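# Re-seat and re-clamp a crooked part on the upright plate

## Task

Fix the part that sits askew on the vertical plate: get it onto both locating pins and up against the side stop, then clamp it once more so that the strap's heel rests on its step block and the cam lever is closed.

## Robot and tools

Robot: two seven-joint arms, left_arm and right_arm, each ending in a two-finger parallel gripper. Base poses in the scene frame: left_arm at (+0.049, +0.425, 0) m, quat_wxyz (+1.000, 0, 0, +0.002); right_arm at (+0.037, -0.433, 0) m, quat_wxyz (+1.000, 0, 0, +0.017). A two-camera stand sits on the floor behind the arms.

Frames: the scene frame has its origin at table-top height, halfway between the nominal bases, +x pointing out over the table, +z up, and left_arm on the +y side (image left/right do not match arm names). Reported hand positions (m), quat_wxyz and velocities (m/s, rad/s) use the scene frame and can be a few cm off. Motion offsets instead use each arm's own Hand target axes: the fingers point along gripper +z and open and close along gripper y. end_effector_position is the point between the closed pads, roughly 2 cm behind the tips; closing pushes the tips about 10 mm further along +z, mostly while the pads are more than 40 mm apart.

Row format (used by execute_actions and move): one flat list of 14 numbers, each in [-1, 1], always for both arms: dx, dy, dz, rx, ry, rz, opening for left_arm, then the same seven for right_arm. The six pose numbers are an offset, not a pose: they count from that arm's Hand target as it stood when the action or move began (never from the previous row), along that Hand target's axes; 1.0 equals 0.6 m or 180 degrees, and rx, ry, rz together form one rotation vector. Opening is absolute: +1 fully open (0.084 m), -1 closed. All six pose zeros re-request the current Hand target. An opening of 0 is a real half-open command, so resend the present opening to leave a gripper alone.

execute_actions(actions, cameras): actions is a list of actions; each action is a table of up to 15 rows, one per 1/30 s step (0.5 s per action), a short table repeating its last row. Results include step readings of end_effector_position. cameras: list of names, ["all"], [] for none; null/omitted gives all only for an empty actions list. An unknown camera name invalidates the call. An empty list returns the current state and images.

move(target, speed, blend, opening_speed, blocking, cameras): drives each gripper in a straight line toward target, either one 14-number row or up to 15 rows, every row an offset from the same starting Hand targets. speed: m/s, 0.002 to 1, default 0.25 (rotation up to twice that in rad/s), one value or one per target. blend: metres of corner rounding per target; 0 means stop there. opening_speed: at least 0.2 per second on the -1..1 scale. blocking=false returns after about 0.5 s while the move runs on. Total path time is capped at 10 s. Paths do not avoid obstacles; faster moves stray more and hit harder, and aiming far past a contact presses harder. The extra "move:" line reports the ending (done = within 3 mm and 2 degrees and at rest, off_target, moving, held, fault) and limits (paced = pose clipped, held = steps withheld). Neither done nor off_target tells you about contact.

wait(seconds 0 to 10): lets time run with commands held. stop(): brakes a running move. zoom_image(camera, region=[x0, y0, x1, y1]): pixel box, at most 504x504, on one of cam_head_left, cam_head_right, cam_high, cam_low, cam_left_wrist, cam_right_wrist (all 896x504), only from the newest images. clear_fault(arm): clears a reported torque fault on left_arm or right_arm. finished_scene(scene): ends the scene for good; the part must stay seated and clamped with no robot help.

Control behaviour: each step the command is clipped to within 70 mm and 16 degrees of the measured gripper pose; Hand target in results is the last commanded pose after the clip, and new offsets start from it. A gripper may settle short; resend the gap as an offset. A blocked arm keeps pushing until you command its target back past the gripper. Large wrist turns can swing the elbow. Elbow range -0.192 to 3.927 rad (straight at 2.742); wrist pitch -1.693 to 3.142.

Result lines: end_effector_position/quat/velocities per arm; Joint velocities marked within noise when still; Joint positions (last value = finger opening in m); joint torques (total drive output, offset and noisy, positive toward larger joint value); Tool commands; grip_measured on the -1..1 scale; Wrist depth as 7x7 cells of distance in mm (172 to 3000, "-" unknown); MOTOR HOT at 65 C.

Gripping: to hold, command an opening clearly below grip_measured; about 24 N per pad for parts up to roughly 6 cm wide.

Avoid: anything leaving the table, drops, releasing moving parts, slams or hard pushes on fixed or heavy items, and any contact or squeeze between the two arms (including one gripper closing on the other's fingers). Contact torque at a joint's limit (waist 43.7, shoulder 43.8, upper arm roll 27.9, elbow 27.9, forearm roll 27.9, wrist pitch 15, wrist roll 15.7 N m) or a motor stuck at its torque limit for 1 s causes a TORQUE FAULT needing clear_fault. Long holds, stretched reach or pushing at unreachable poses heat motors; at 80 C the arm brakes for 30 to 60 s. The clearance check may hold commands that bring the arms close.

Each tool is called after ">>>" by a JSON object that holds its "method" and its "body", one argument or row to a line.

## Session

>>> {"method": "execute_actions", "body": {
  "actions": []
}}

>>> {"method": "zoom_image", "body": {
  "camera": "cam_head_right",
  "region": [430, 190, 550, 290]
}}

Scene clock: 0.00 s.
left_arm: end_effector_position=(+0.5236, +0.5287, +0.1925) grip_measured=+1.00 end_effector_quat_wxyz=(-0.165, +0.975, -0.091, +0.118) | right_arm: end_effector_position=(+0.4936, -0.1439, +0.3445) grip_measured=+1.00 end_effector_quat_wxyz=(+0.026, +0.727, +0.686, +0.005)
Joint positions: left_arm=[0.192 -0.096 -0.06 0.794 0.454 0.625 -0.014 0.084] | right_arm=[0.541 0.21 0.014 1.706 -0.053 1.478 -0.918 0.084]
Joint velocities: within noise
Joint torques (N m): no reading
Wrist depth (mm): cam_left_wrist=[492 455 420 387 359 337 317 / 479 445 410 379 352 331 312 / 465 434 399 369 344 323 306 / 455 424 390 362 337 318 301 / 445 415 383 355 332 311 296 / 430 403 375 349 325 306 289 / 421 395 366 339 318 301 286] | cam_right_wrist=[457 461 - - - 477 481 / 461 462 - - - 481 484 / 460 463 - - - 482 485 / 463 465 210 - - 484 486 / 463 468 470 475 478 485 488 / 464 470 474 478 481 486 491 / 467 471 474 479 484 486 493]
Hand target: left_arm +0.5236, +0.5287, +0.1925; -0.165, +0.975, -0.091, +0.118 | right_arm +0.4936, -0.1439, +0.3445; +0.026, +0.727, +0.686, +0.005
Tool commands: left_gripper/opening=+1.0 right_gripper/opening=+1.0

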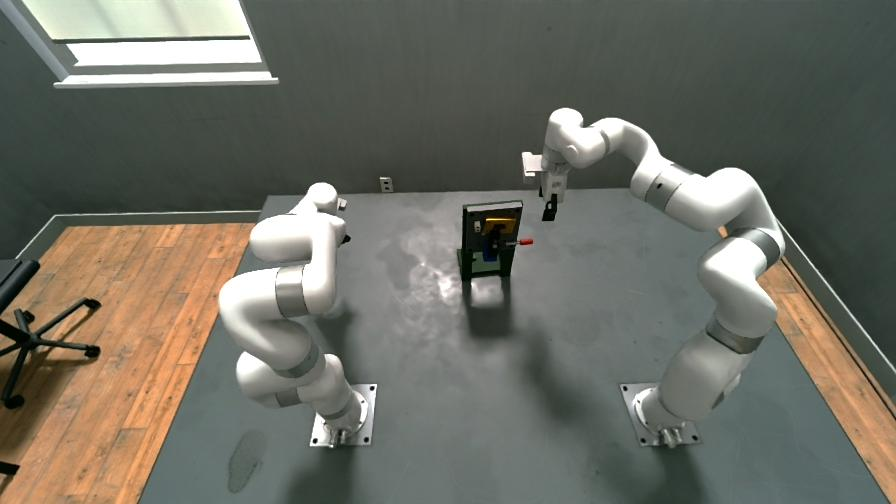

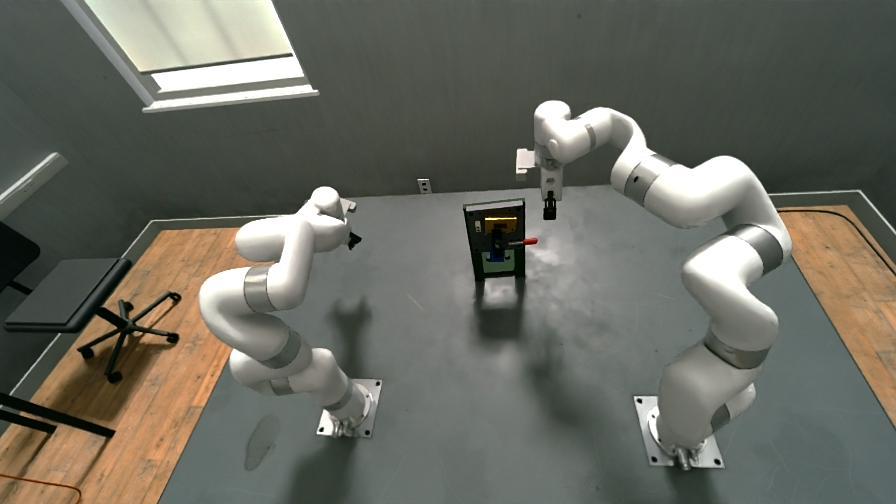

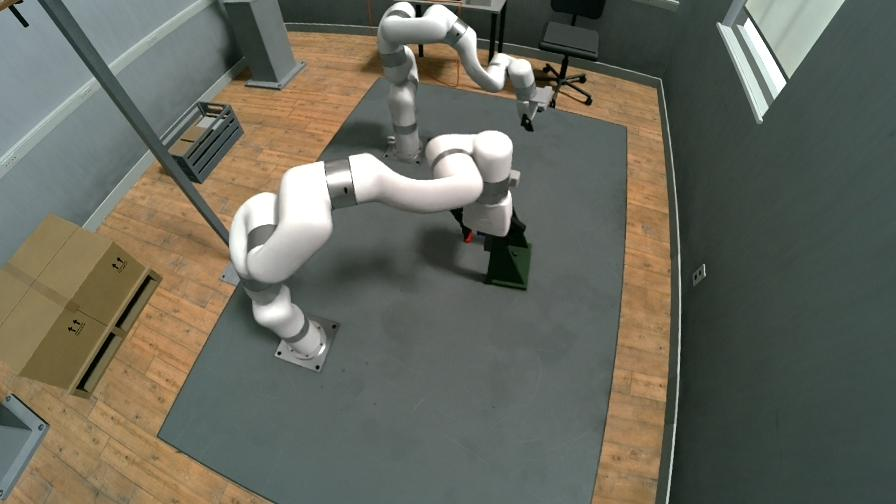

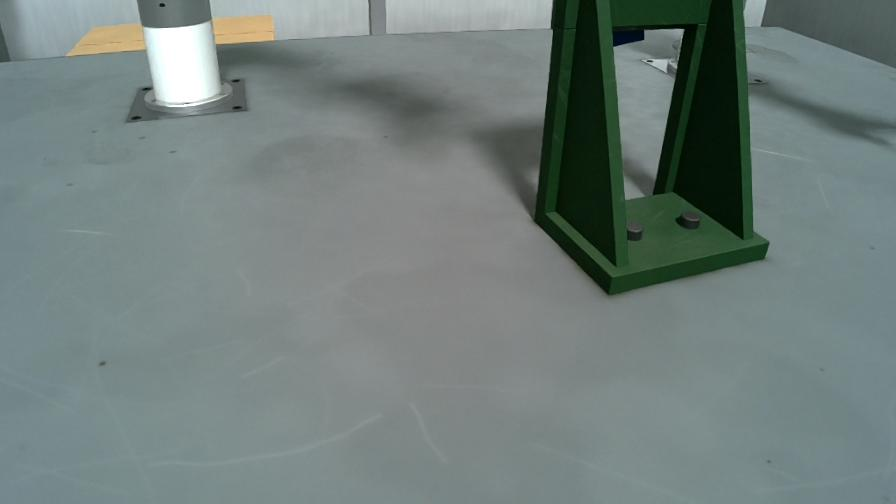

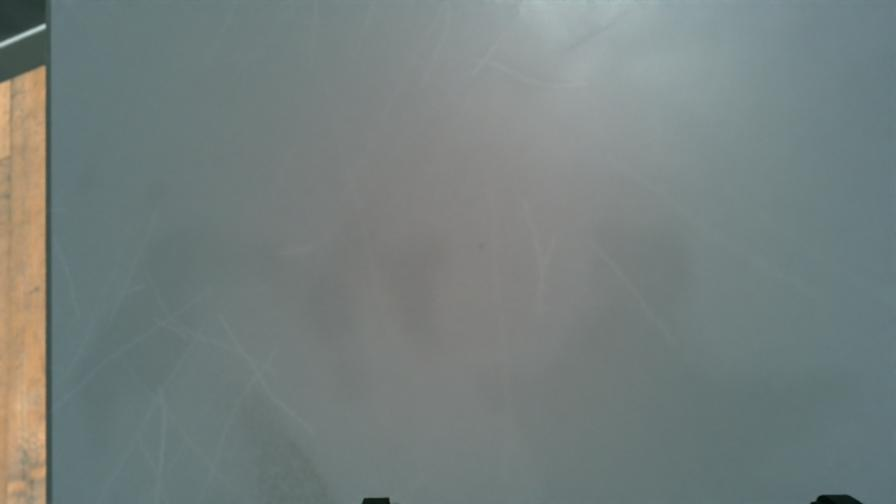

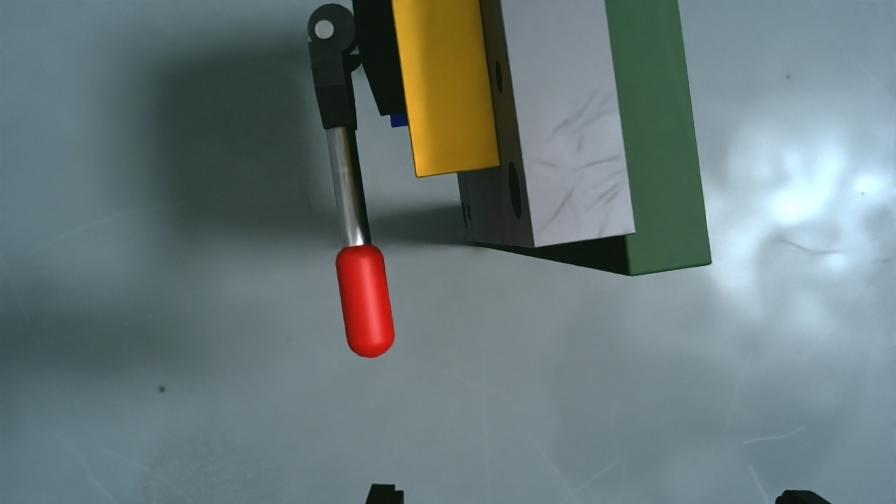

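Scaled by 4.200 from the camera's 896x504 image, which has a finer 1280x720 frame.

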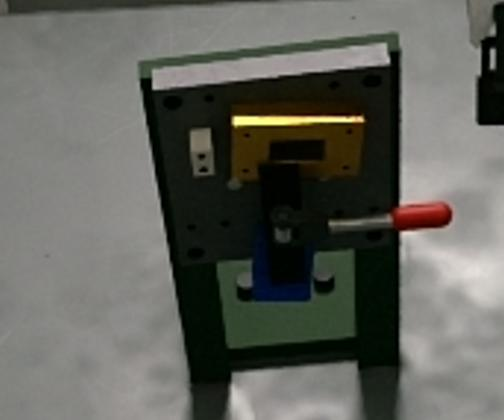

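>>> {"method": "move", "body": {
  "target": [
    [-0.0542,0.626,-0.2597,0.5326,0.0224,0.6880,1, -0.0133,-0.0825,0.015,0.0245,0.1764,-0.0384,-0.1],
    [-0.0722,0.8733,-0.307,0.5326,0.0224,0.6880,1, -0.0133,-0.0825,0.015,0.0245,0.1764,-0.0384,-0.1]
  ],
  "speed": 0.3,
  "blend": [0.03,0],
  "cameras": ["cam_right_wrist","cam_left_wrist","cam_head_left"]
}}

Scene clock: 92.37 s.
left_arm: end_effector_position=(+0.3615, -0.0039, +0.1730) grip_measured=+1.00 end_effector_quat_wxyz=(+0.707, -0.025, +0.706, +0.025) | right_arm: end_effector_position=(+0.4441, -0.1492, +0.3335) grip_measured=-0.11 end_effector_quat_wxyz=(-0.189, +0.657, +0.709, +0.176)
Joint positions: left_arm=[-0.7 0.655 -0.811 0.967 1.894 1.917 0.563 0.084] | right_arm=[0.433 -0.109 -0.066 1.188 0.532 1.17 -1.425 0.039]
Joint torques (N m): left_arm=[-10.27 -16.44 -4.86 18.62 6.51 3.34 1.06] | right_arm=[-5.77 -37.96 -4.61 16.21 3.74 -1.97 -1.45]
Wrist depth (mm): cam_left_wrist=[329 330 267 284 283 263 338 / 473 473 267 562 484 275 492 / 1269 1283 267 1315 - 277 1356 / 1273 1281 268 1327 - 278 1377 / 1271 1288 268 1327 - 279 1372 / 1271 1290 268 1315 223 280 1372 / 1269 1285 248 247 222 247 1377] | cam_right_wrist=[683 696 715 717 211 193 705 / 627 652 653 652 205 193 644 / 590 598 377 604 246 184 606 / 320 326 549 559 252 183 563 / 317 310 519 520 256 198 515 / 492 480 479 485 275 251 490 / 462 463 463 464 451 440 466]
Hand target: left_arm +0.3615, -0.0039, +0.1730; +0.707, -0.025, +0.706, +0.025 | right_arm +0.4441, -0.1492, +0.3335; -0.189, +0.657, +0.709, +0.176
Off the commanded pose: left_arm 0.000 m, 0 deg | right_arm 0.000 m, 0 deg.
move: done
Images, in order (width x height): cam_head_left 896x504, cam_left_wrist 896x504, cam_right_wrist 896x504.

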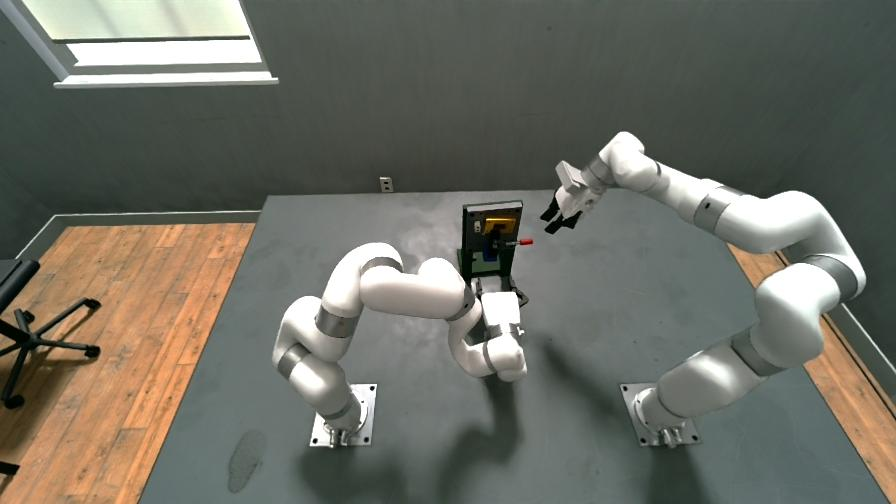

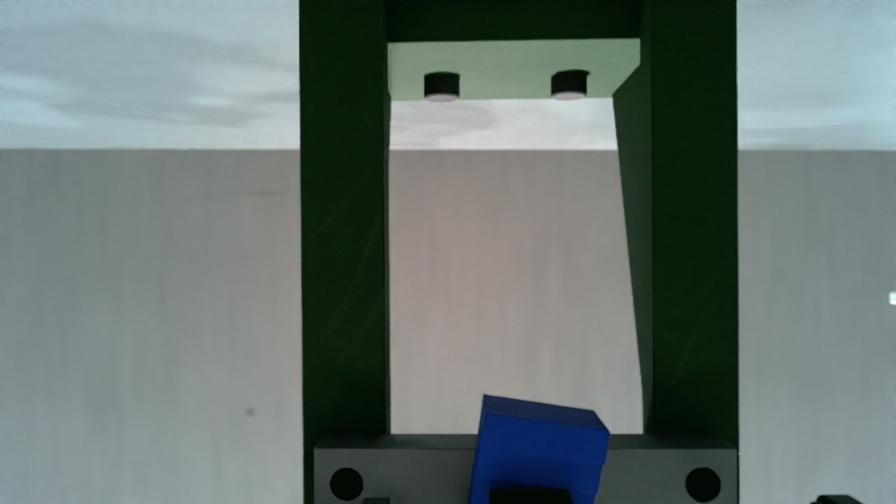

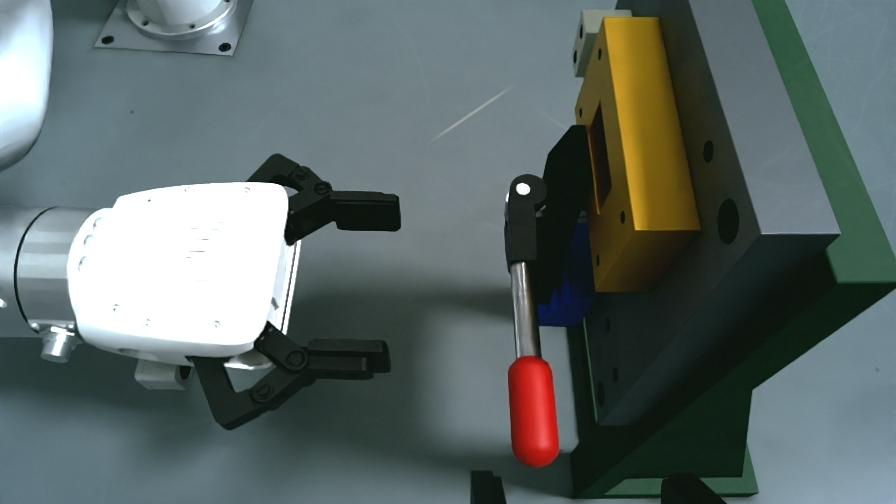

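>>> {"method": "move", "body": {
  "target": [
    [-0.0077,-0.003,0.1558,0,0,0.0472,0.5, 0,0.0018,0.1665,0,0,0,-0.1],
    [-0.0077,-0.003,0.1558,0,0,0.0472,-0.7, 0,0.0018,0.1665,0,0,0,-0.75]
  ],
  "speed": 0.12,
  "opening_speed": 1.0,
  "cameras": ["cam_right_wrist","cam_left_wrist"]
}}

Scene clock: 125.50 s.
left_arm: end_effector_position=(+0.4548, +0.0008, +0.1776) grip_measured=-0.09 end_effector_quat_wxyz=(+0.703, +0.028, +0.706, +0.077) | right_arm: end_effector_position=(+0.4411, -0.0994, +0.2469) grip_measured=-0.62 end_effector_quat_wxyz=(-0.190, +0.656, +0.709, +0.175)
Joint positions: left_arm=[-0.579 0.638 -0.71 1.028 2.052 1.737 0.77 0.04] | right_arm=[0.491 0.007 -0.003 1.07 0.604 0.915 -1.464 0.017]
Joint torques (N m): left_arm=[4.36 -24 -1.43 7.64 -6.38 7.51 0.74] | right_arm=[-2.53 -20.11 -8.19 27.62 3.38 -7.43 1.3]
Wrist depth (mm): cam_left_wrist=[259 174 239 281 298 - 488 / 335 175 266 529 - - 1278 / - 175 256 1222 - - 1278 / - 175 241 1235 - - 1276 / - 175 228 1230 - - 1278 / - 175 182 1228 - 187 1278 / - - 175 1230 - - 1273] | cam_right_wrist=[264 581 586 573 - - - / 274 535 534 535 - - - / 492 234 230 233 - - - / 210 219 221 221 - - - / 210 212 212 215 220 - - / 391 220 206 207 237 191 - / 379 379 379 380 - 191 -]
Hand target: left_arm +0.4548, +0.0008, +0.1777; +0.703, +0.028, +0.706, +0.077 | right_arm +0.4414, -0.0994, +0.2470; -0.189, +0.657, +0.709, +0.176
Off the commanded pose: left_arm 0.000 m, 0 deg | right_arm 0.000 m, 0 deg.
move: done
Images, in order (width x height): cam_left_wrist 896x504, cam_right_wrist 896x504.

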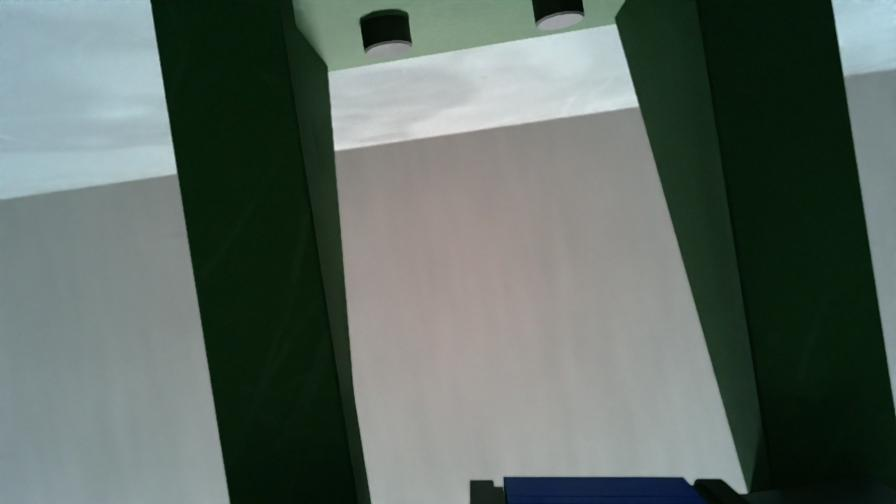

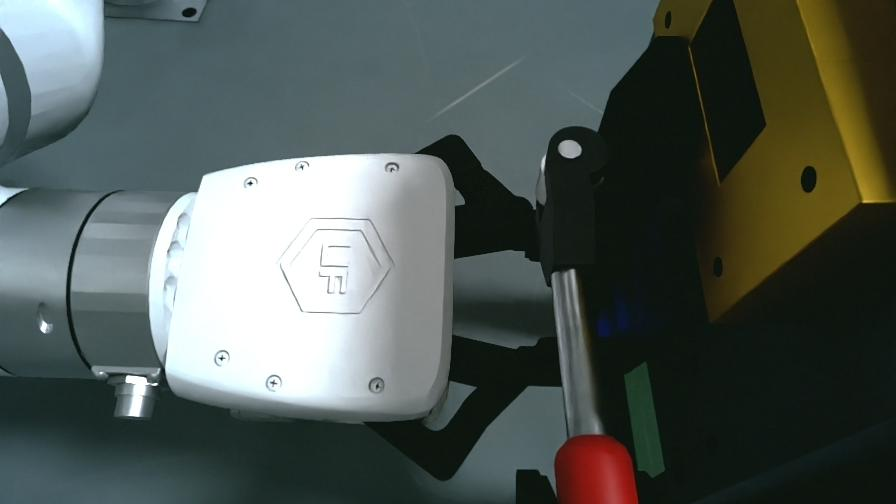

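>>> {"method": "move", "body": {
  "target": [
    [0,0,0,0,0,0,-0.7, 0.0048,-0.0418,0.0028,-0.0417,0,0.0722,-0.75],
    [0,0,0,0,0,0,-0.7, 0.0188,-0.0808,0.0108,-0.0833,0,0.1443,-0.75],
    [0,0,0,0,0,0,-0.7, 0.041,-0.1143,0.0237,-0.125,0,0.2165,-0.75],
    [0,0,0,0,0,0,-0.7, 0.041,-0.1143,0.0237,-0.125,0,0.2165,-0.2],
    [0,0,0,0,0,0,-0.7, 0.0579,-0.1614,-0.0999,-0.125,0,0.2165,-0.2]
  ],
  "speed": 0.15,
  "blend": [0.01,0.01,0,0,0],
  "opening_speed": 1.0,
  "cameras": ["cam_right_wrist"]
}}

>>> {"method": "zoom_image", "body": {
  "camera": "cam_right_wrist",
  "region": [440, 0, 896, 400]
}}

Scene clock: 147.87 s.
left_arm: end_effector_position=(+0.4548, +0.0008, +0.1777) grip_measured=-0.09 end_effector_quat_wxyz=(+0.703, +0.028, +0.706, +0.077) | right_arm: end_effector_position=(+0.3448, -0.1066, +0.3161) grip_measured=-0.21 end_effector_quat_wxyz=(-0.108, +0.878, +0.403, +0.235)
Joint positions: left_arm=[-0.579 0.638 -0.71 1.028 2.052 1.737 0.77 0.04] | right_arm=[0.43 -0.505 0.302 0.717 0.298 0.696 -0.273 0.035]
Joint torques (N m): left_arm=[14.06 -20.58 -2.07 22.93 5.54 0.91 0.73] | right_arm=[4.62 -24.08 -7.65 21.6 -1.1 -0.95 -1.7]
Wrist depth (mm): cam_left_wrist=[259 174 235 280 280 - 488 / 336 174 269 529 - - 1281 / - 174 258 1226 - - 1283 / - 175 243 1224 - - 1278 / - 175 230 1220 - - 1276 / - 175 184 1224 - 185 1281 / - - 175 1228 - - 1283] | cam_right_wrist=[689 691 673 - 204 188 - / 630 627 632 603 226 186 187 / 580 580 580 568 241 215 562 / 539 536 538 318 296 260 542 / 508 508 278 284 320 345 512 / 467 469 266 270 453 472 479 / 446 242 252 261 442 449 449]
Hand target: left_arm +0.4548, +0.0008, +0.1777; +0.703, +0.028, +0.706, +0.077 | right_arm +0.3448, -0.1066, +0.3162; -0.108, +0.878, +0.403, +0.235
Off the commanded pose: left_arm 0.000 m, 0 deg | right_arm 0.000 m, 0 deg.
move: done
Images, in order (width x height): cam_right_wrist 896x504.

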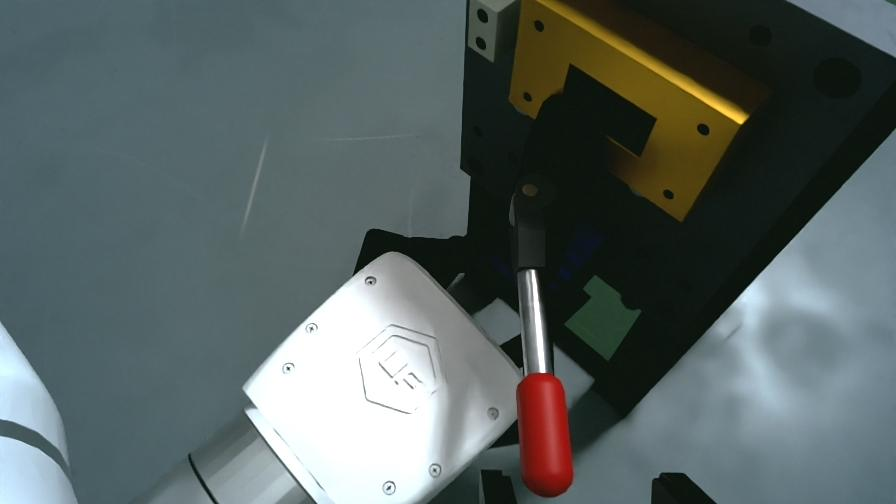

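Scaled by 1.105 from the camera's 896x504 image, which has a finer 1280x720 frame.

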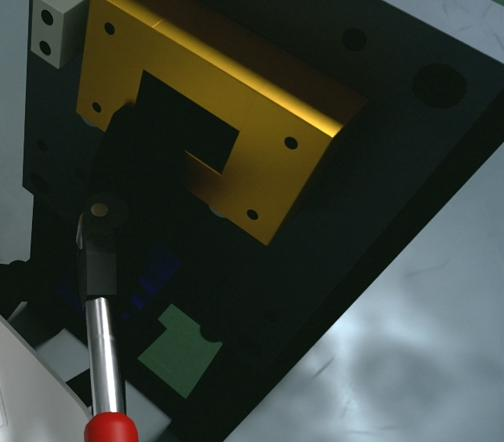

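>>> {"method": "move", "body": {
  "target": [
    [0,0,0,0,0,0,-0.7, -0.0448,0.1358,-0.0333,0.1792,0.3221,-0.1036,-1],
    [0,0,0,0,0,0,-0.7, 0.0725,0.1725,0.0823,0.1792,0.3221,-0.1036,-1]
  ],
  "speed": 0.3,
  "blend": [0.02,0],
  "cameras": ["cam_right_wrist","cam_head_right"]
}}

>>> {"method": "zoom_image", "body": {
  "camera": "cam_head_right",
  "region": [450, 195, 550, 275]
}}

Scene clock: 218.07 s.
left_arm: end_effector_position=(+0.4548, +0.0008, +0.1777) grip_measured=-0.09 end_effector_quat_wxyz=(+0.703, +0.028, +0.706, +0.077) | right_arm: end_effector_position=(+0.4640, -0.1267, +0.2952) grip_measured=-1.00 end_effector_quat_wxyz=(-0.477, +0.521, +0.478, +0.521)
Joint positions: left_arm=[-0.579 0.638 -0.71 1.028 2.052 1.737 0.77 0.04] | right_arm=[1.909 -0.91 -1.51 0.794 1.256 0.579 -2.378 0]
Joint torques (N m): left_arm=[14.11 -22.57 -2.65 22.67 1.4 1.3 0.81] | right_arm=[5.24 6 14.69 13.25 -3.71 1.75 -1.55]
Wrist depth (mm): cam_left_wrist=[259 174 235 281 280 - 489 / 336 174 269 529 - - 1283 / - 175 258 1237 - - 1281 / - 174 243 1230 - - 1278 / - 175 230 1230 - - 1269 / - 175 184 1230 - 185 1276 / - - 175 1226 - - 1276] | cam_right_wrist=[395 2960 - - - 2448 1604 / 364 515 2986 - - 2405 1593 / 342 2986 - - - 2422 1582 / 329 2935 - - - 2356 1596 / 347 2585 - - 187 2050 1585 / 359 2911 2644 - 205 1903 1564 / 357 1037 - 245 187 910 1585]
Hand target: left_arm +0.4548, +0.0008, +0.1777; +0.703, +0.028, +0.706, +0.077 | right_arm +0.4640, -0.1267, +0.2952; -0.477, +0.521, +0.478, +0.521
Off the commanded pose: left_arm 0.000 m, 0 deg | right_arm 0.000 m, 0 deg.
move: done
Images, in order (width x height): cam_head_right 896x504, cam_right_wrist 896x504.

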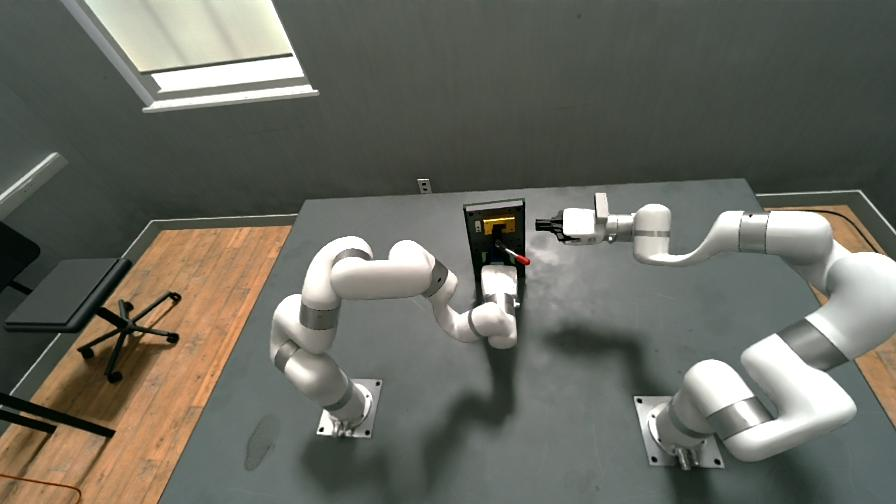

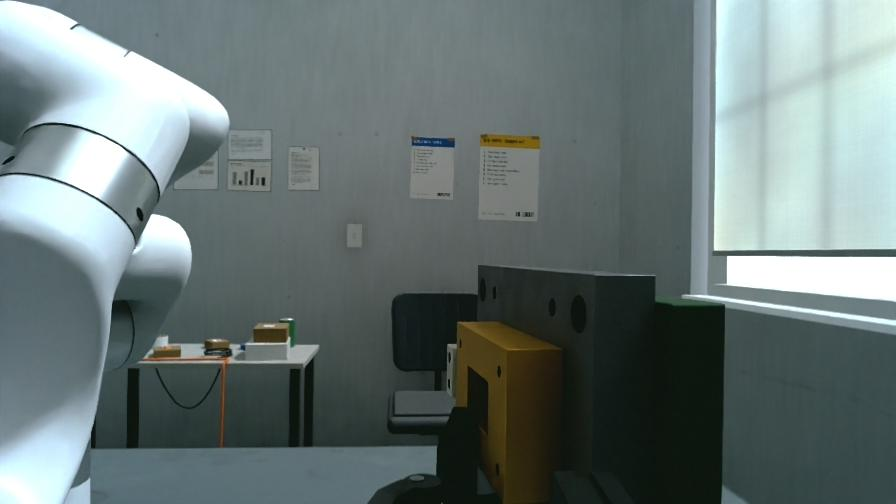

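Scaled by 5.040 from the camera's 896x504 image, which has a finer 1280x720 frame.

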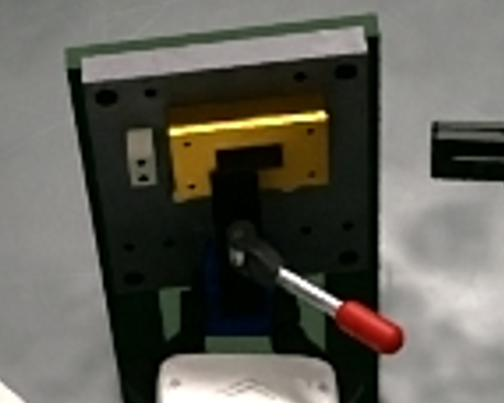

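>>> {"method": "move", "body": {
  "target": [
    [0,0,0,0,0,0,-0.7, 0.005,-0.0132,0.0619,0,0,0,-1],
    [0,0,0,0,0,0,-0.7, 0.005,-0.0163,0.0817,0,0,0,-1]
  ],
  "speed": [0.1,0.04],
  "blend": [0.005,0],
  "cameras": ["cam_right_wrist","cam_head_right"]
}}

>>> {"method": "zoom_image", "body": {
  "camera": "cam_head_right",
  "region": [470, 205, 540, 255]
}}

Scene clock: 247.57 s.
left_arm: end_effector_position=(+0.4548, +0.0008, +0.1777) grip_measured=-0.09 end_effector_quat_wxyz=(+0.703, +0.028, +0.706, +0.077) | right_arm: end_effector_position=(+0.4586, -0.0770, +0.2982) grip_measured=-1.00 end_effector_quat_wxyz=(-0.477, +0.521, +0.478, +0.521)
Joint positions: left_arm=[-0.579 0.638 -0.71 1.028 2.052 1.737 0.77 0.04] | right_arm=[2.073 -0.936 -1.509 0.845 1.388 0.467 -2.481 0]
Joint torques (N m): left_arm=[14.02 -23.8 -3.64 22.57 -0.95 1.61 0.86] | right_arm=[5.49 7.76 15.59 12.91 2.81 0.24 -1.49]
Wrist depth (mm): cam_left_wrist=[259 174 235 281 280 - 488 / 335 174 269 527 - - 1283 / - 175 258 1233 - - 1288 / - 175 243 1228 - - 1273 / - 175 230 1228 - - 1283 / - 175 184 1222 - 185 1281 / - - 175 1222 - - 1269] | cam_right_wrist=[338 2999 2973 2935 - 2381 1626 / 318 476 2973 - - 2414 1611 / 301 2874 2923 2973 - 2397 1593 / 301 2923 2886 - - 2405 1607 / 302 2911 2986 - 211 2068 1589 / 596 2886 2575 - - - 1589 / 599 965 1050 - - - 1582]
Hand target: left_arm +0.4548, +0.0008, +0.1777; +0.703, +0.028, +0.706, +0.077 | right_arm +0.4586, -0.0770, +0.2982; -0.477, +0.521, +0.478, +0.521
Off the commanded pose: left_arm 0.000 m, 0 deg | right_arm 0.000 m, 0 deg.
move: done
Images, in order (width x height): cam_head_right 896x504, cam_right_wrist 896x504.

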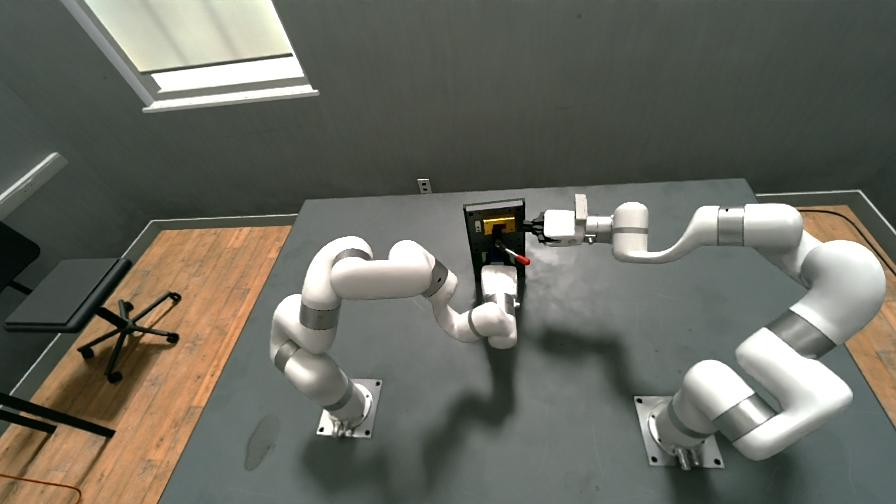

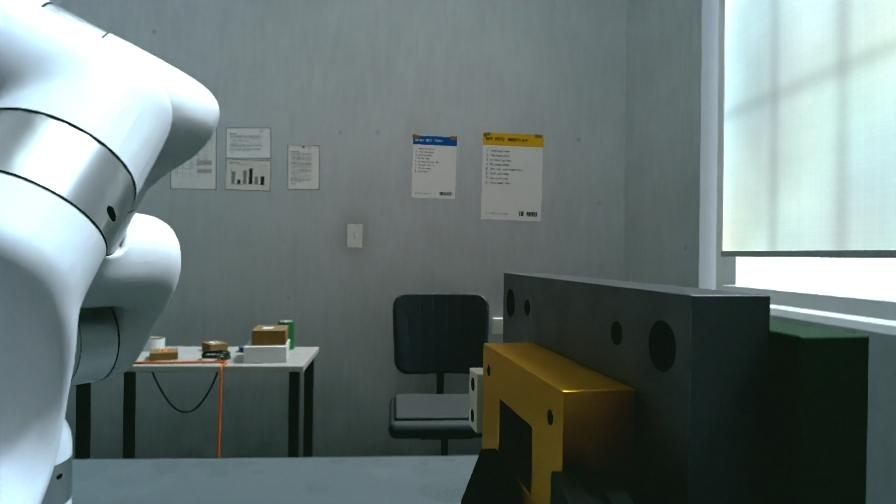

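Scaled by 7.200 from the camera's 896x504 image, which has a finer 1280x720 frame.

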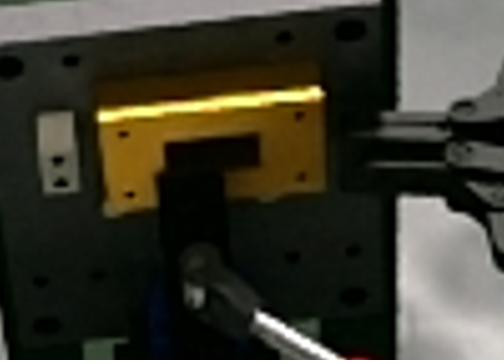

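>>> {"method": "move", "body": {
  "target": [
    [0,0,0,0,0,0,-0.7, 0,-0.0021,0.0131,0,0,0,-1]
  ],
  "speed": 0.05,
  "cameras": ["cam_head_right"]
}}

>>> {"method": "zoom_image", "body": {
  "camera": "cam_head_right",
  "region": [470, 205, 540, 255]
}}

Scene clock: 269.10 s.
left_arm: end_effector_position=(+0.4548, +0.0008, +0.1777) grip_measured=-0.09 end_effector_quat_wxyz=(+0.703, +0.028, +0.706, +0.077) | right_arm: end_effector_position=(+0.4580, -0.0691, +0.2982) grip_measured=-1.00 end_effector_quat_wxyz=(-0.477, +0.521, +0.478, +0.521)
Joint positions: left_arm=[-0.579 0.638 -0.71 1.028 2.052 1.737 0.77 0.04] | right_arm=[2.102 -0.941 -1.512 0.857 1.41 0.451 -2.499 0]
Joint torques (N m): left_arm=[13.47 -24.92 -4.23 22.36 -0.86 1.83 0.89] | right_arm=[5.32 8.43 15.96 13.01 3.04 0.27 -1.66]
Wrist depth (mm): cam_left_wrist=[259 174 235 281 280 - 488 / 335 174 269 529 - - 1271 / - 175 258 1237 - - 1285 / - 175 243 1226 - - 1273 / - 175 230 1228 - - 1276 / - 175 184 1222 - 185 1283 / - - 175 1224 - - 1278] | cam_right_wrist=[332 2911 - - - 2389 1604 / 310 471 2935 - - 2381 1593 / 299 2851 2960 - - 2405 1596 / 298 2899 - 2973 - 2372 1585 / 554 2886 2973 - 210 - 1593 / 602 2923 2624 - - - 1509 / 594 962 1046 - - - 1490]
Hand target: left_arm +0.4548, +0.0008, +0.1777; +0.703, +0.028, +0.706, +0.077 | right_arm +0.4580, -0.0691, +0.2982; -0.477, +0.521, +0.478, +0.521
Off the commanded pose: left_arm 0.000 m, 0 deg | right_arm 0.000 m, 0 deg.
move: done
Images, in order (width x height): cam_head_right 896x504.

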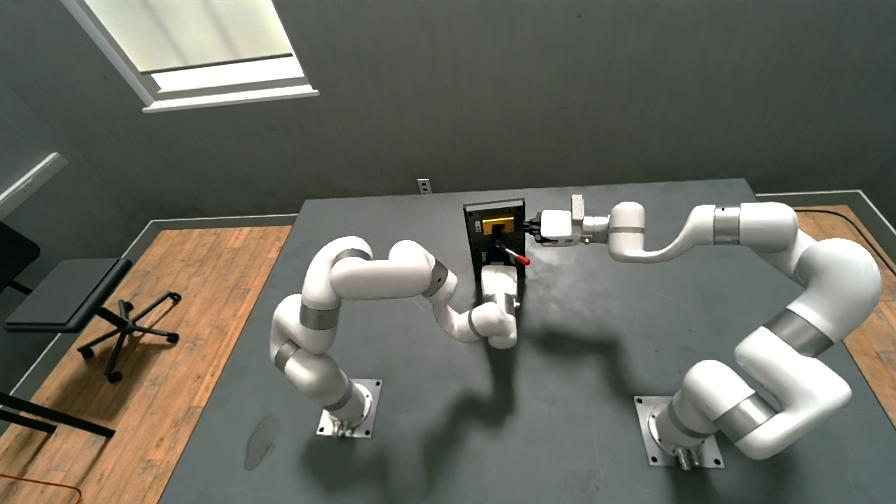

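Scaled by 7.200 from the camera's 896x504 image, which has a finer 1280x720 frame.

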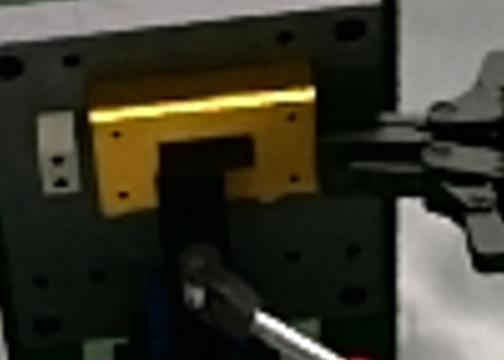

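>>> {"method": "move", "body": {
  "target": [
    [0,0,0,0,0,0,-0.7, 0,-0.0013,0.0083,0,0,0,-1]
  ],
  "speed": 0.04,
  "cameras": ["cam_head_right"]
}}

>>> {"method": "zoom_image", "body": {
  "camera": "cam_head_right",
  "region": [470, 205, 540, 255]
}}

Scene clock: 276.70 s.
left_arm: end_effector_position=(+0.4548, +0.0008, +0.1777) grip_measured=-0.09 end_effector_quat_wxyz=(+0.703, +0.028, +0.706, +0.077) | right_arm: end_effector_position=(+0.4577, -0.0641, +0.2982) grip_measured=-1.00 end_effector_quat_wxyz=(-0.477, +0.521, +0.478, +0.521)
Joint positions: left_arm=[-0.579 0.638 -0.71 1.028 2.052 1.737 0.77 0.04] | right_arm=[2.12 -0.945 -1.514 0.865 1.423 0.441 -2.512 0]
Joint torques (N m): left_arm=[12.69 -24.93 -4.3 22.21 -1 2.05 0.81] | right_arm=[5.63 8.03 16.05 12.9 3.07 0.15 -1.62]
Wrist depth (mm): cam_left_wrist=[259 174 235 282 280 - 489 / 336 174 269 529 - - 1283 / - 174 258 1224 - - 1271 / - 175 243 1213 - - 1278 / - 175 230 1228 - - 1271 / - 175 184 1217 - 185 1281 / - - 175 1230 - - 1276] | cam_right_wrist=[328 2960 2911 2999 - 2431 1630 / 306 470 2960 2986 - 2397 1611 / 297 2923 2973 - - 2431 1604 / 296 2948 2960 2948 - 2389 1607 / 549 2828 2911 - 209 - 1593 / 608 2874 2566 - - - 1499 / 598 963 1051 - - - 1503]
Hand target: left_arm +0.4548, +0.0008, +0.1777; +0.703, +0.028, +0.706, +0.077 | right_arm +0.4576, -0.0640, +0.2982; -0.477, +0.521, +0.478, +0.521
Off the commanded pose: left_arm 0.000 m, 0 deg | right_arm 0.000 m, 0 deg.
move: done
Images, in order (width x height): cam_head_right 896x504.

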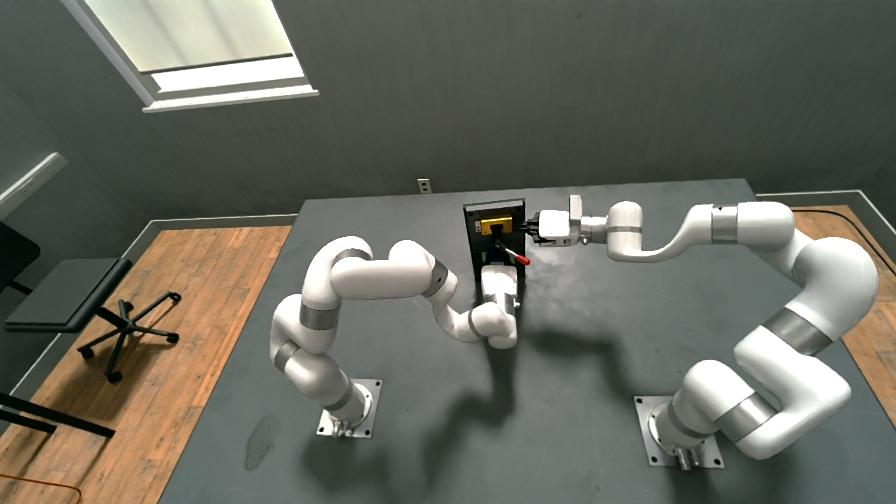

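Scaled by 7.200 from the camera's 896x504 image, which has a finer 1280x720 frame.

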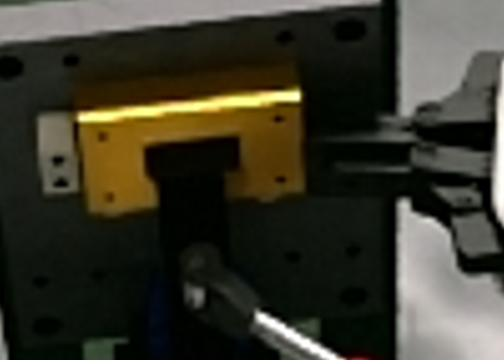

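>>> {"method": "move", "body": {
  "target": [
    [0,0,0,0,0,0,-0.7, 0,-0.0003,0.002,0,0,0,-1]
  ],
  "speed": 0.02
}}

Scene clock: 280.50 s.
left_arm: end_effector_position=(+0.4548, +0.0008, +0.1777) grip_measured=-0.09 end_effector_quat_wxyz=(+0.703, +0.028, +0.706, +0.077) | right_arm: end_effector_position=(+0.4576, -0.0628, +0.2982) grip_measured=-1.00 end_effector_quat_wxyz=(-0.477, +0.521, +0.478, +0.521)
Joint positions: left_arm=[-0.579 0.638 -0.71 1.028 2.052 1.737 0.77 0.04] | right_arm=[2.125 -0.945 -1.515 0.867 1.426 0.438 -2.515 0]
Joint torques (N m): left_arm=[11.77 -24.94 -4.51 22.09 -0.97 2.2 0.78] | right_arm=[5.91 8.23 16.21 12.89 2.81 0.23 -1.57]
Wrist depth (mm): cam_left_wrist=[259 174 235 281 280 - 489 / 335 174 269 528 - - 1271 / - 175 258 1226 - - 1278 / - 175 243 1235 - - 1278 / - 175 230 1233 - - 1276 / - 175 184 1230 - 185 1281 / - - 175 1217 - - 1273] | cam_right_wrist=[326 2923 2948 - - 2431 1596 / 305 469 2874 2960 - 2405 1600 / 297 2911 2973 2935 - 2431 1585 / 295 2874 2960 2973 - 2389 1585 / 547 2886 2911 - 209 - 1578 / 604 2886 2566 - - - - / 600 968 1051 - - - -]
Hand target: left_arm +0.4548, +0.0008, +0.1777; +0.703, +0.028, +0.706, +0.077 | right_arm +0.4576, -0.0628, +0.2982; -0.477, +0.521, +0.478, +0.521
Off the commanded pose: left_arm 0.000 m, 0 deg | right_arm 0.000 m, 0 deg.
move: done

>>> {"method": "move", "body": {
  "target": [
    [0,0,0,0,0,0,-0.7, 0,-0.0003,0.002,0,0,0,-1]
  ],
  "speed": 0.02
}}

Scene clock: 283.73 s.
left_arm: end_effector_position=(+0.4548, +0.0008, +0.1777) grip_measured=-0.09 end_effector_quat_wxyz=(+0.703, +0.028, +0.706, +0.077) | right_arm: end_effector_position=(+0.4576, -0.0617, +0.2982) grip_measured=-1.00 end_effector_quat_wxyz=(-0.477, +0.522, +0.478, +0.521)
Joint positions: left_arm=[-0.579 0.638 -0.71 1.028 2.052 1.737 0.77 0.04] | right_arm=[2.129 -0.946 -1.515 0.869 1.429 0.436 -2.518 0]
Joint torques (N m): left_arm=[11.06 -24.81 -4.77 22.08 -1.06 2.31 0.76] | right_arm=[10.95 9.72 19.02 13.12 2.91 0.24 -1.55]
Wrist depth (mm): cam_left_wrist=[259 174 235 281 280 - 490 / 335 174 269 528 - - 1269 / - 175 258 1226 - - 1288 / - 175 243 1228 - - 1269 / - 175 230 1226 - - 1278 / - 175 184 1220 - 185 1281 / - - 175 1230 - - 1276] | cam_right_wrist=[326 2911 2948 2999 2986 2405 1607 / 306 469 2948 - - 2372 1596 / 297 2851 2960 2948 - 2389 1607 / 296 2899 2935 - - 2405 1600 / 549 2874 2899 - 207 - 1589 / 585 2899 2634 - - - - / 599 961 1046 - - - -]
Hand target: left_arm +0.4548, +0.0008, +0.1777; +0.703, +0.028, +0.706, +0.077 | right_arm +0.4575, -0.0616, +0.2982; -0.477, +0.521, +0.478, +0.521
Off the commanded pose: left_arm 0.000 m, 0 deg | right_arm 0.000 m, 0 deg.
move: done

>>> {"method": "move", "body": {
  "target": [
    [0,0,0,0,0,0,-0.7, 0,0.0158,-0.0988,0,0,0,-1],
    [0,0,0,0,0,0,-0.7, 0.0363,-0.1022,-0.2155,-0.1792,-0.3217,0.1039,-1],
    [0,0,0,0,0,0,-0.7, 0.03,-0.1803,-0.0912,-0.1792,-0.3217,0.1039,-0.2]
  ],
  "speed": [0.08,0.3,0.3],
  "blend": [0.01,0.02,0],
  "cameras": ["cam_right_wrist"]
}}

>>> {"method": "zoom_image", "body": {
  "camera": "cam_right_wrist",
  "region": [440, 0, 896, 400]
}}

Scene clock: 306.57 s.
left_arm: end_effector_position=(+0.4548, +0.0008, +0.1777) grip_measured=-0.09 end_effector_quat_wxyz=(+0.703, +0.028, +0.706, +0.077) | right_arm: end_effector_position=(+0.3449, -0.1066, +0.3161) grip_measured=-0.22 end_effector_quat_wxyz=(-0.108, +0.878, +0.403, +0.235)
Joint positions: left_arm=[-0.579 0.638 -0.71 1.028 2.052 1.737 0.77 0.04] | right_arm=[0.604 -0.488 0.149 0.711 0.17 0.676 -0.177 0.035]
Joint torques (N m): left_arm=[10.15 -24.5 -4.84 21.69 -0.67 2.22 0.76] | right_arm=[-5.69 -4.22 3.51 21.48 -3.27 -2.57 1.22]
Wrist depth (mm): cam_left_wrist=[259 174 235 281 280 - 489 / 336 174 269 530 - - 1285 / - 175 258 1228 - - 1276 / - 175 243 1224 - - 1266 / - 175 230 1224 - - 1271 / - 175 184 1226 - 185 1278 / - - 175 1222 - - 1271] | cam_right_wrist=[691 696 679 232 204 188 - / 630 634 631 604 226 191 187 / 579 580 581 572 241 222 563 / 537 539 538 318 297 260 540 / 511 509 279 284 319 344 511 / 470 469 265 270 451 471 477 / 446 242 252 261 441 448 450]
Hand target: left_arm +0.4548, +0.0008, +0.1777; +0.703, +0.028, +0.706, +0.077 | right_arm +0.3449, -0.1066, +0.3161; -0.108, +0.878, +0.403, +0.235
Off the commanded pose: left_arm 0.000 m, 0 deg | right_arm 0.000 m, 0 deg.
move: done
Images, in order (width x height): cam_right_wrist 896x504.

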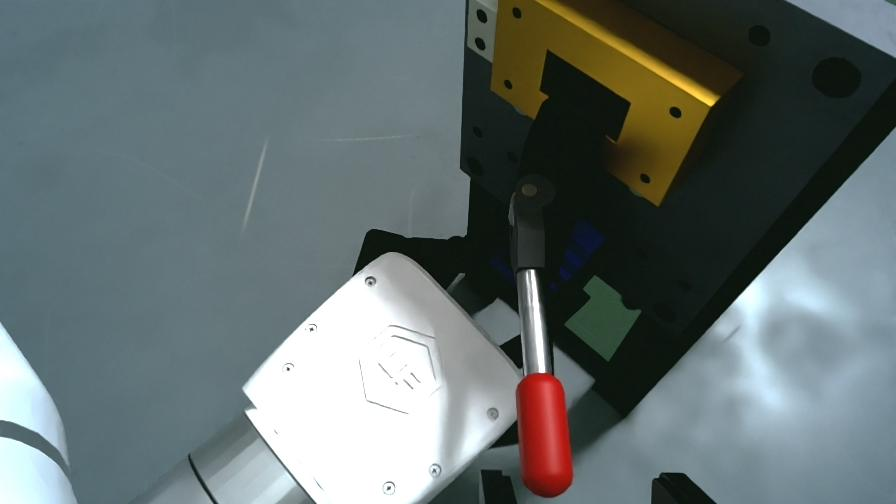

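Scaled by 1.105 from the camera's 896x504 image, which has a finer 1280x720 frame.

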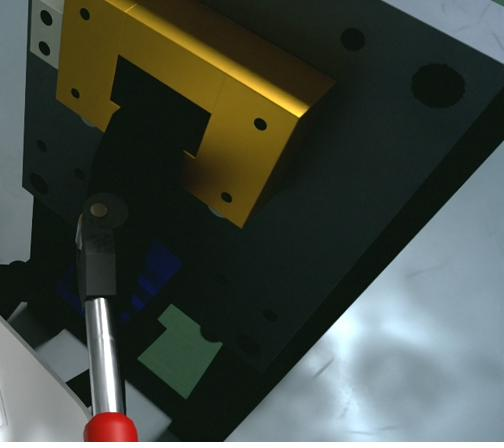

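>>> {"method": "move", "body": {
  "target": [
    [0,0,0,0,0,0,-0.7, 0,0,0.1333,0,0,0,-0.2],
    [0,0,0,0,0,0,-0.7, 0,0,0.1333,0,0,0,-0.75],
    [0,0,0,0,0,0,-0.7, 0.0048,0.0418,0.1361,0.0417,0,-0.0722,-0.75],
    [0,0,0,0,0,0,-0.7, 0.0188,0.0808,0.1441,0.0833,0,-0.1443,-0.75],
    [0,0,0,0,0,0,-0.7, 0.0427,0.1163,0.158,0.1278,0,-0.2213,-0.75],
    [0,0,0,0,0,0,-0.7, 0.041,0.1143,0.157,0.125,0,-0.2165,-0.75]
  ],
  "speed": [0.15,0.15,0.15,0.15,0.15,0.05],
  "blend": [0,0,0.01,0.01,0,0],
  "opening_speed": 1.0,
  "cameras": ["cam_right_wrist","cam_head_right"]
}}

>>> {"method": "zoom_image", "body": {
  "camera": "cam_head_right",
  "region": [450, 195, 550, 275]
}}

Scene clock: 340.10 s.
left_arm: end_effector_position=(+0.4548, +0.0008, +0.1777) grip_measured=-0.09 end_effector_quat_wxyz=(+0.703, +0.028, +0.706, +0.077) | right_arm: end_effector_position=(+0.4416, -0.0995, +0.2468) grip_measured=-0.62 end_effector_quat_wxyz=(-0.190, +0.657, +0.708, +0.176)
Joint positions: left_arm=[-0.579 0.638 -0.71 1.028 2.052 1.737 0.77 0.04] | right_arm=[0.714 0.008 -0.226 1.07 0.608 0.914 -1.467 0.017]
Joint torques (N m): left_arm=[9.61 -23.98 -4.82 21.27 -0.27 2.33 0.69] | right_arm=[-10.72 -40.82 -23.6 15.53 -7.29 -5.29 1.68]
Wrist depth (mm): cam_left_wrist=[259 174 235 281 280 - 488 / 337 174 269 528 - - 1285 / - 174 258 1230 - - 1271 / - 175 243 1220 - - 1266 / - 175 230 1220 - - 1278 / - 175 184 1226 - 185 1278 / - - 175 1222 - - 1271] | cam_right_wrist=[264 587 588 576 - - - / 272 535 537 537 - - - / 491 237 231 230 - - - / 210 220 220 221 - - - / 209 212 213 213 211 201 - / 392 217 206 206 229 191 - / 379 379 380 380 - 191 -]
Hand target: left_arm +0.4548, +0.0008, +0.1777; +0.703, +0.028, +0.706, +0.077 | right_arm +0.4415, -0.0994, +0.2469; -0.190, +0.657, +0.708, +0.176
Off the commanded pose: left_arm 0.000 m, 0 deg | right_arm 0.000 m, 0 deg.
move: done
Images, in order (width x height): cam_head_right 896x504, cam_right_wrist 896x504.

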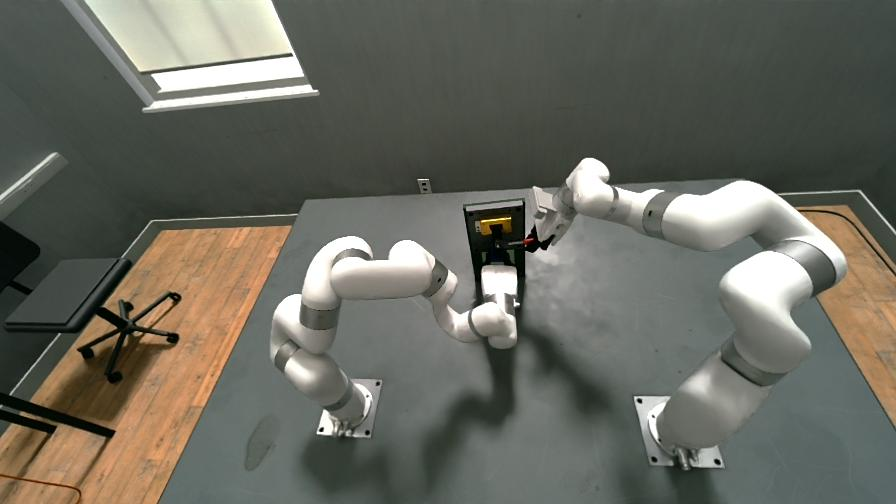

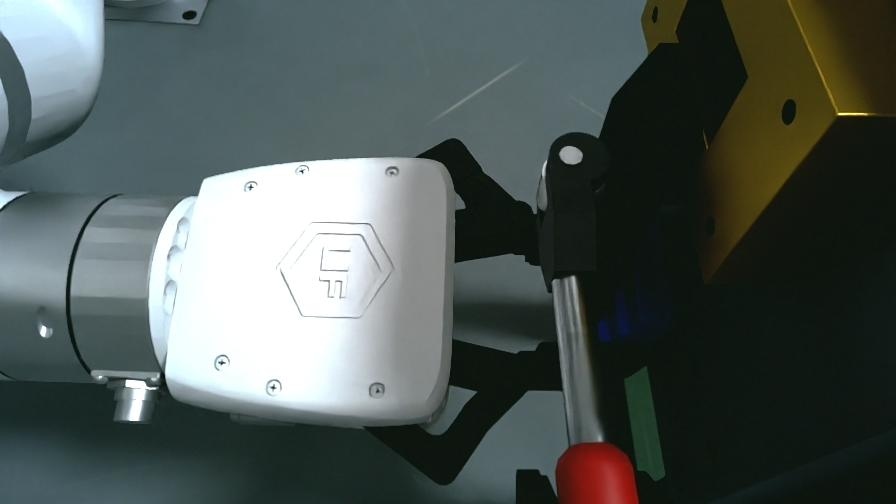

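Scaled by 5.040 from the camera's 896x504 image, which has a finer 1280x720 frame.

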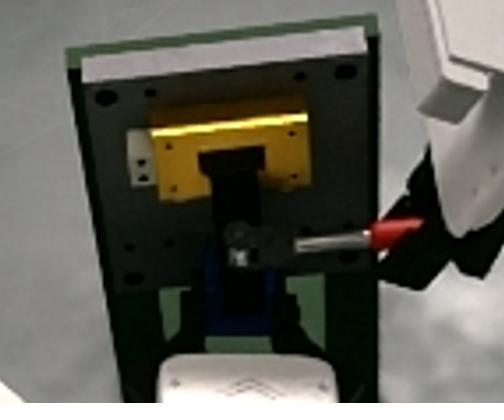

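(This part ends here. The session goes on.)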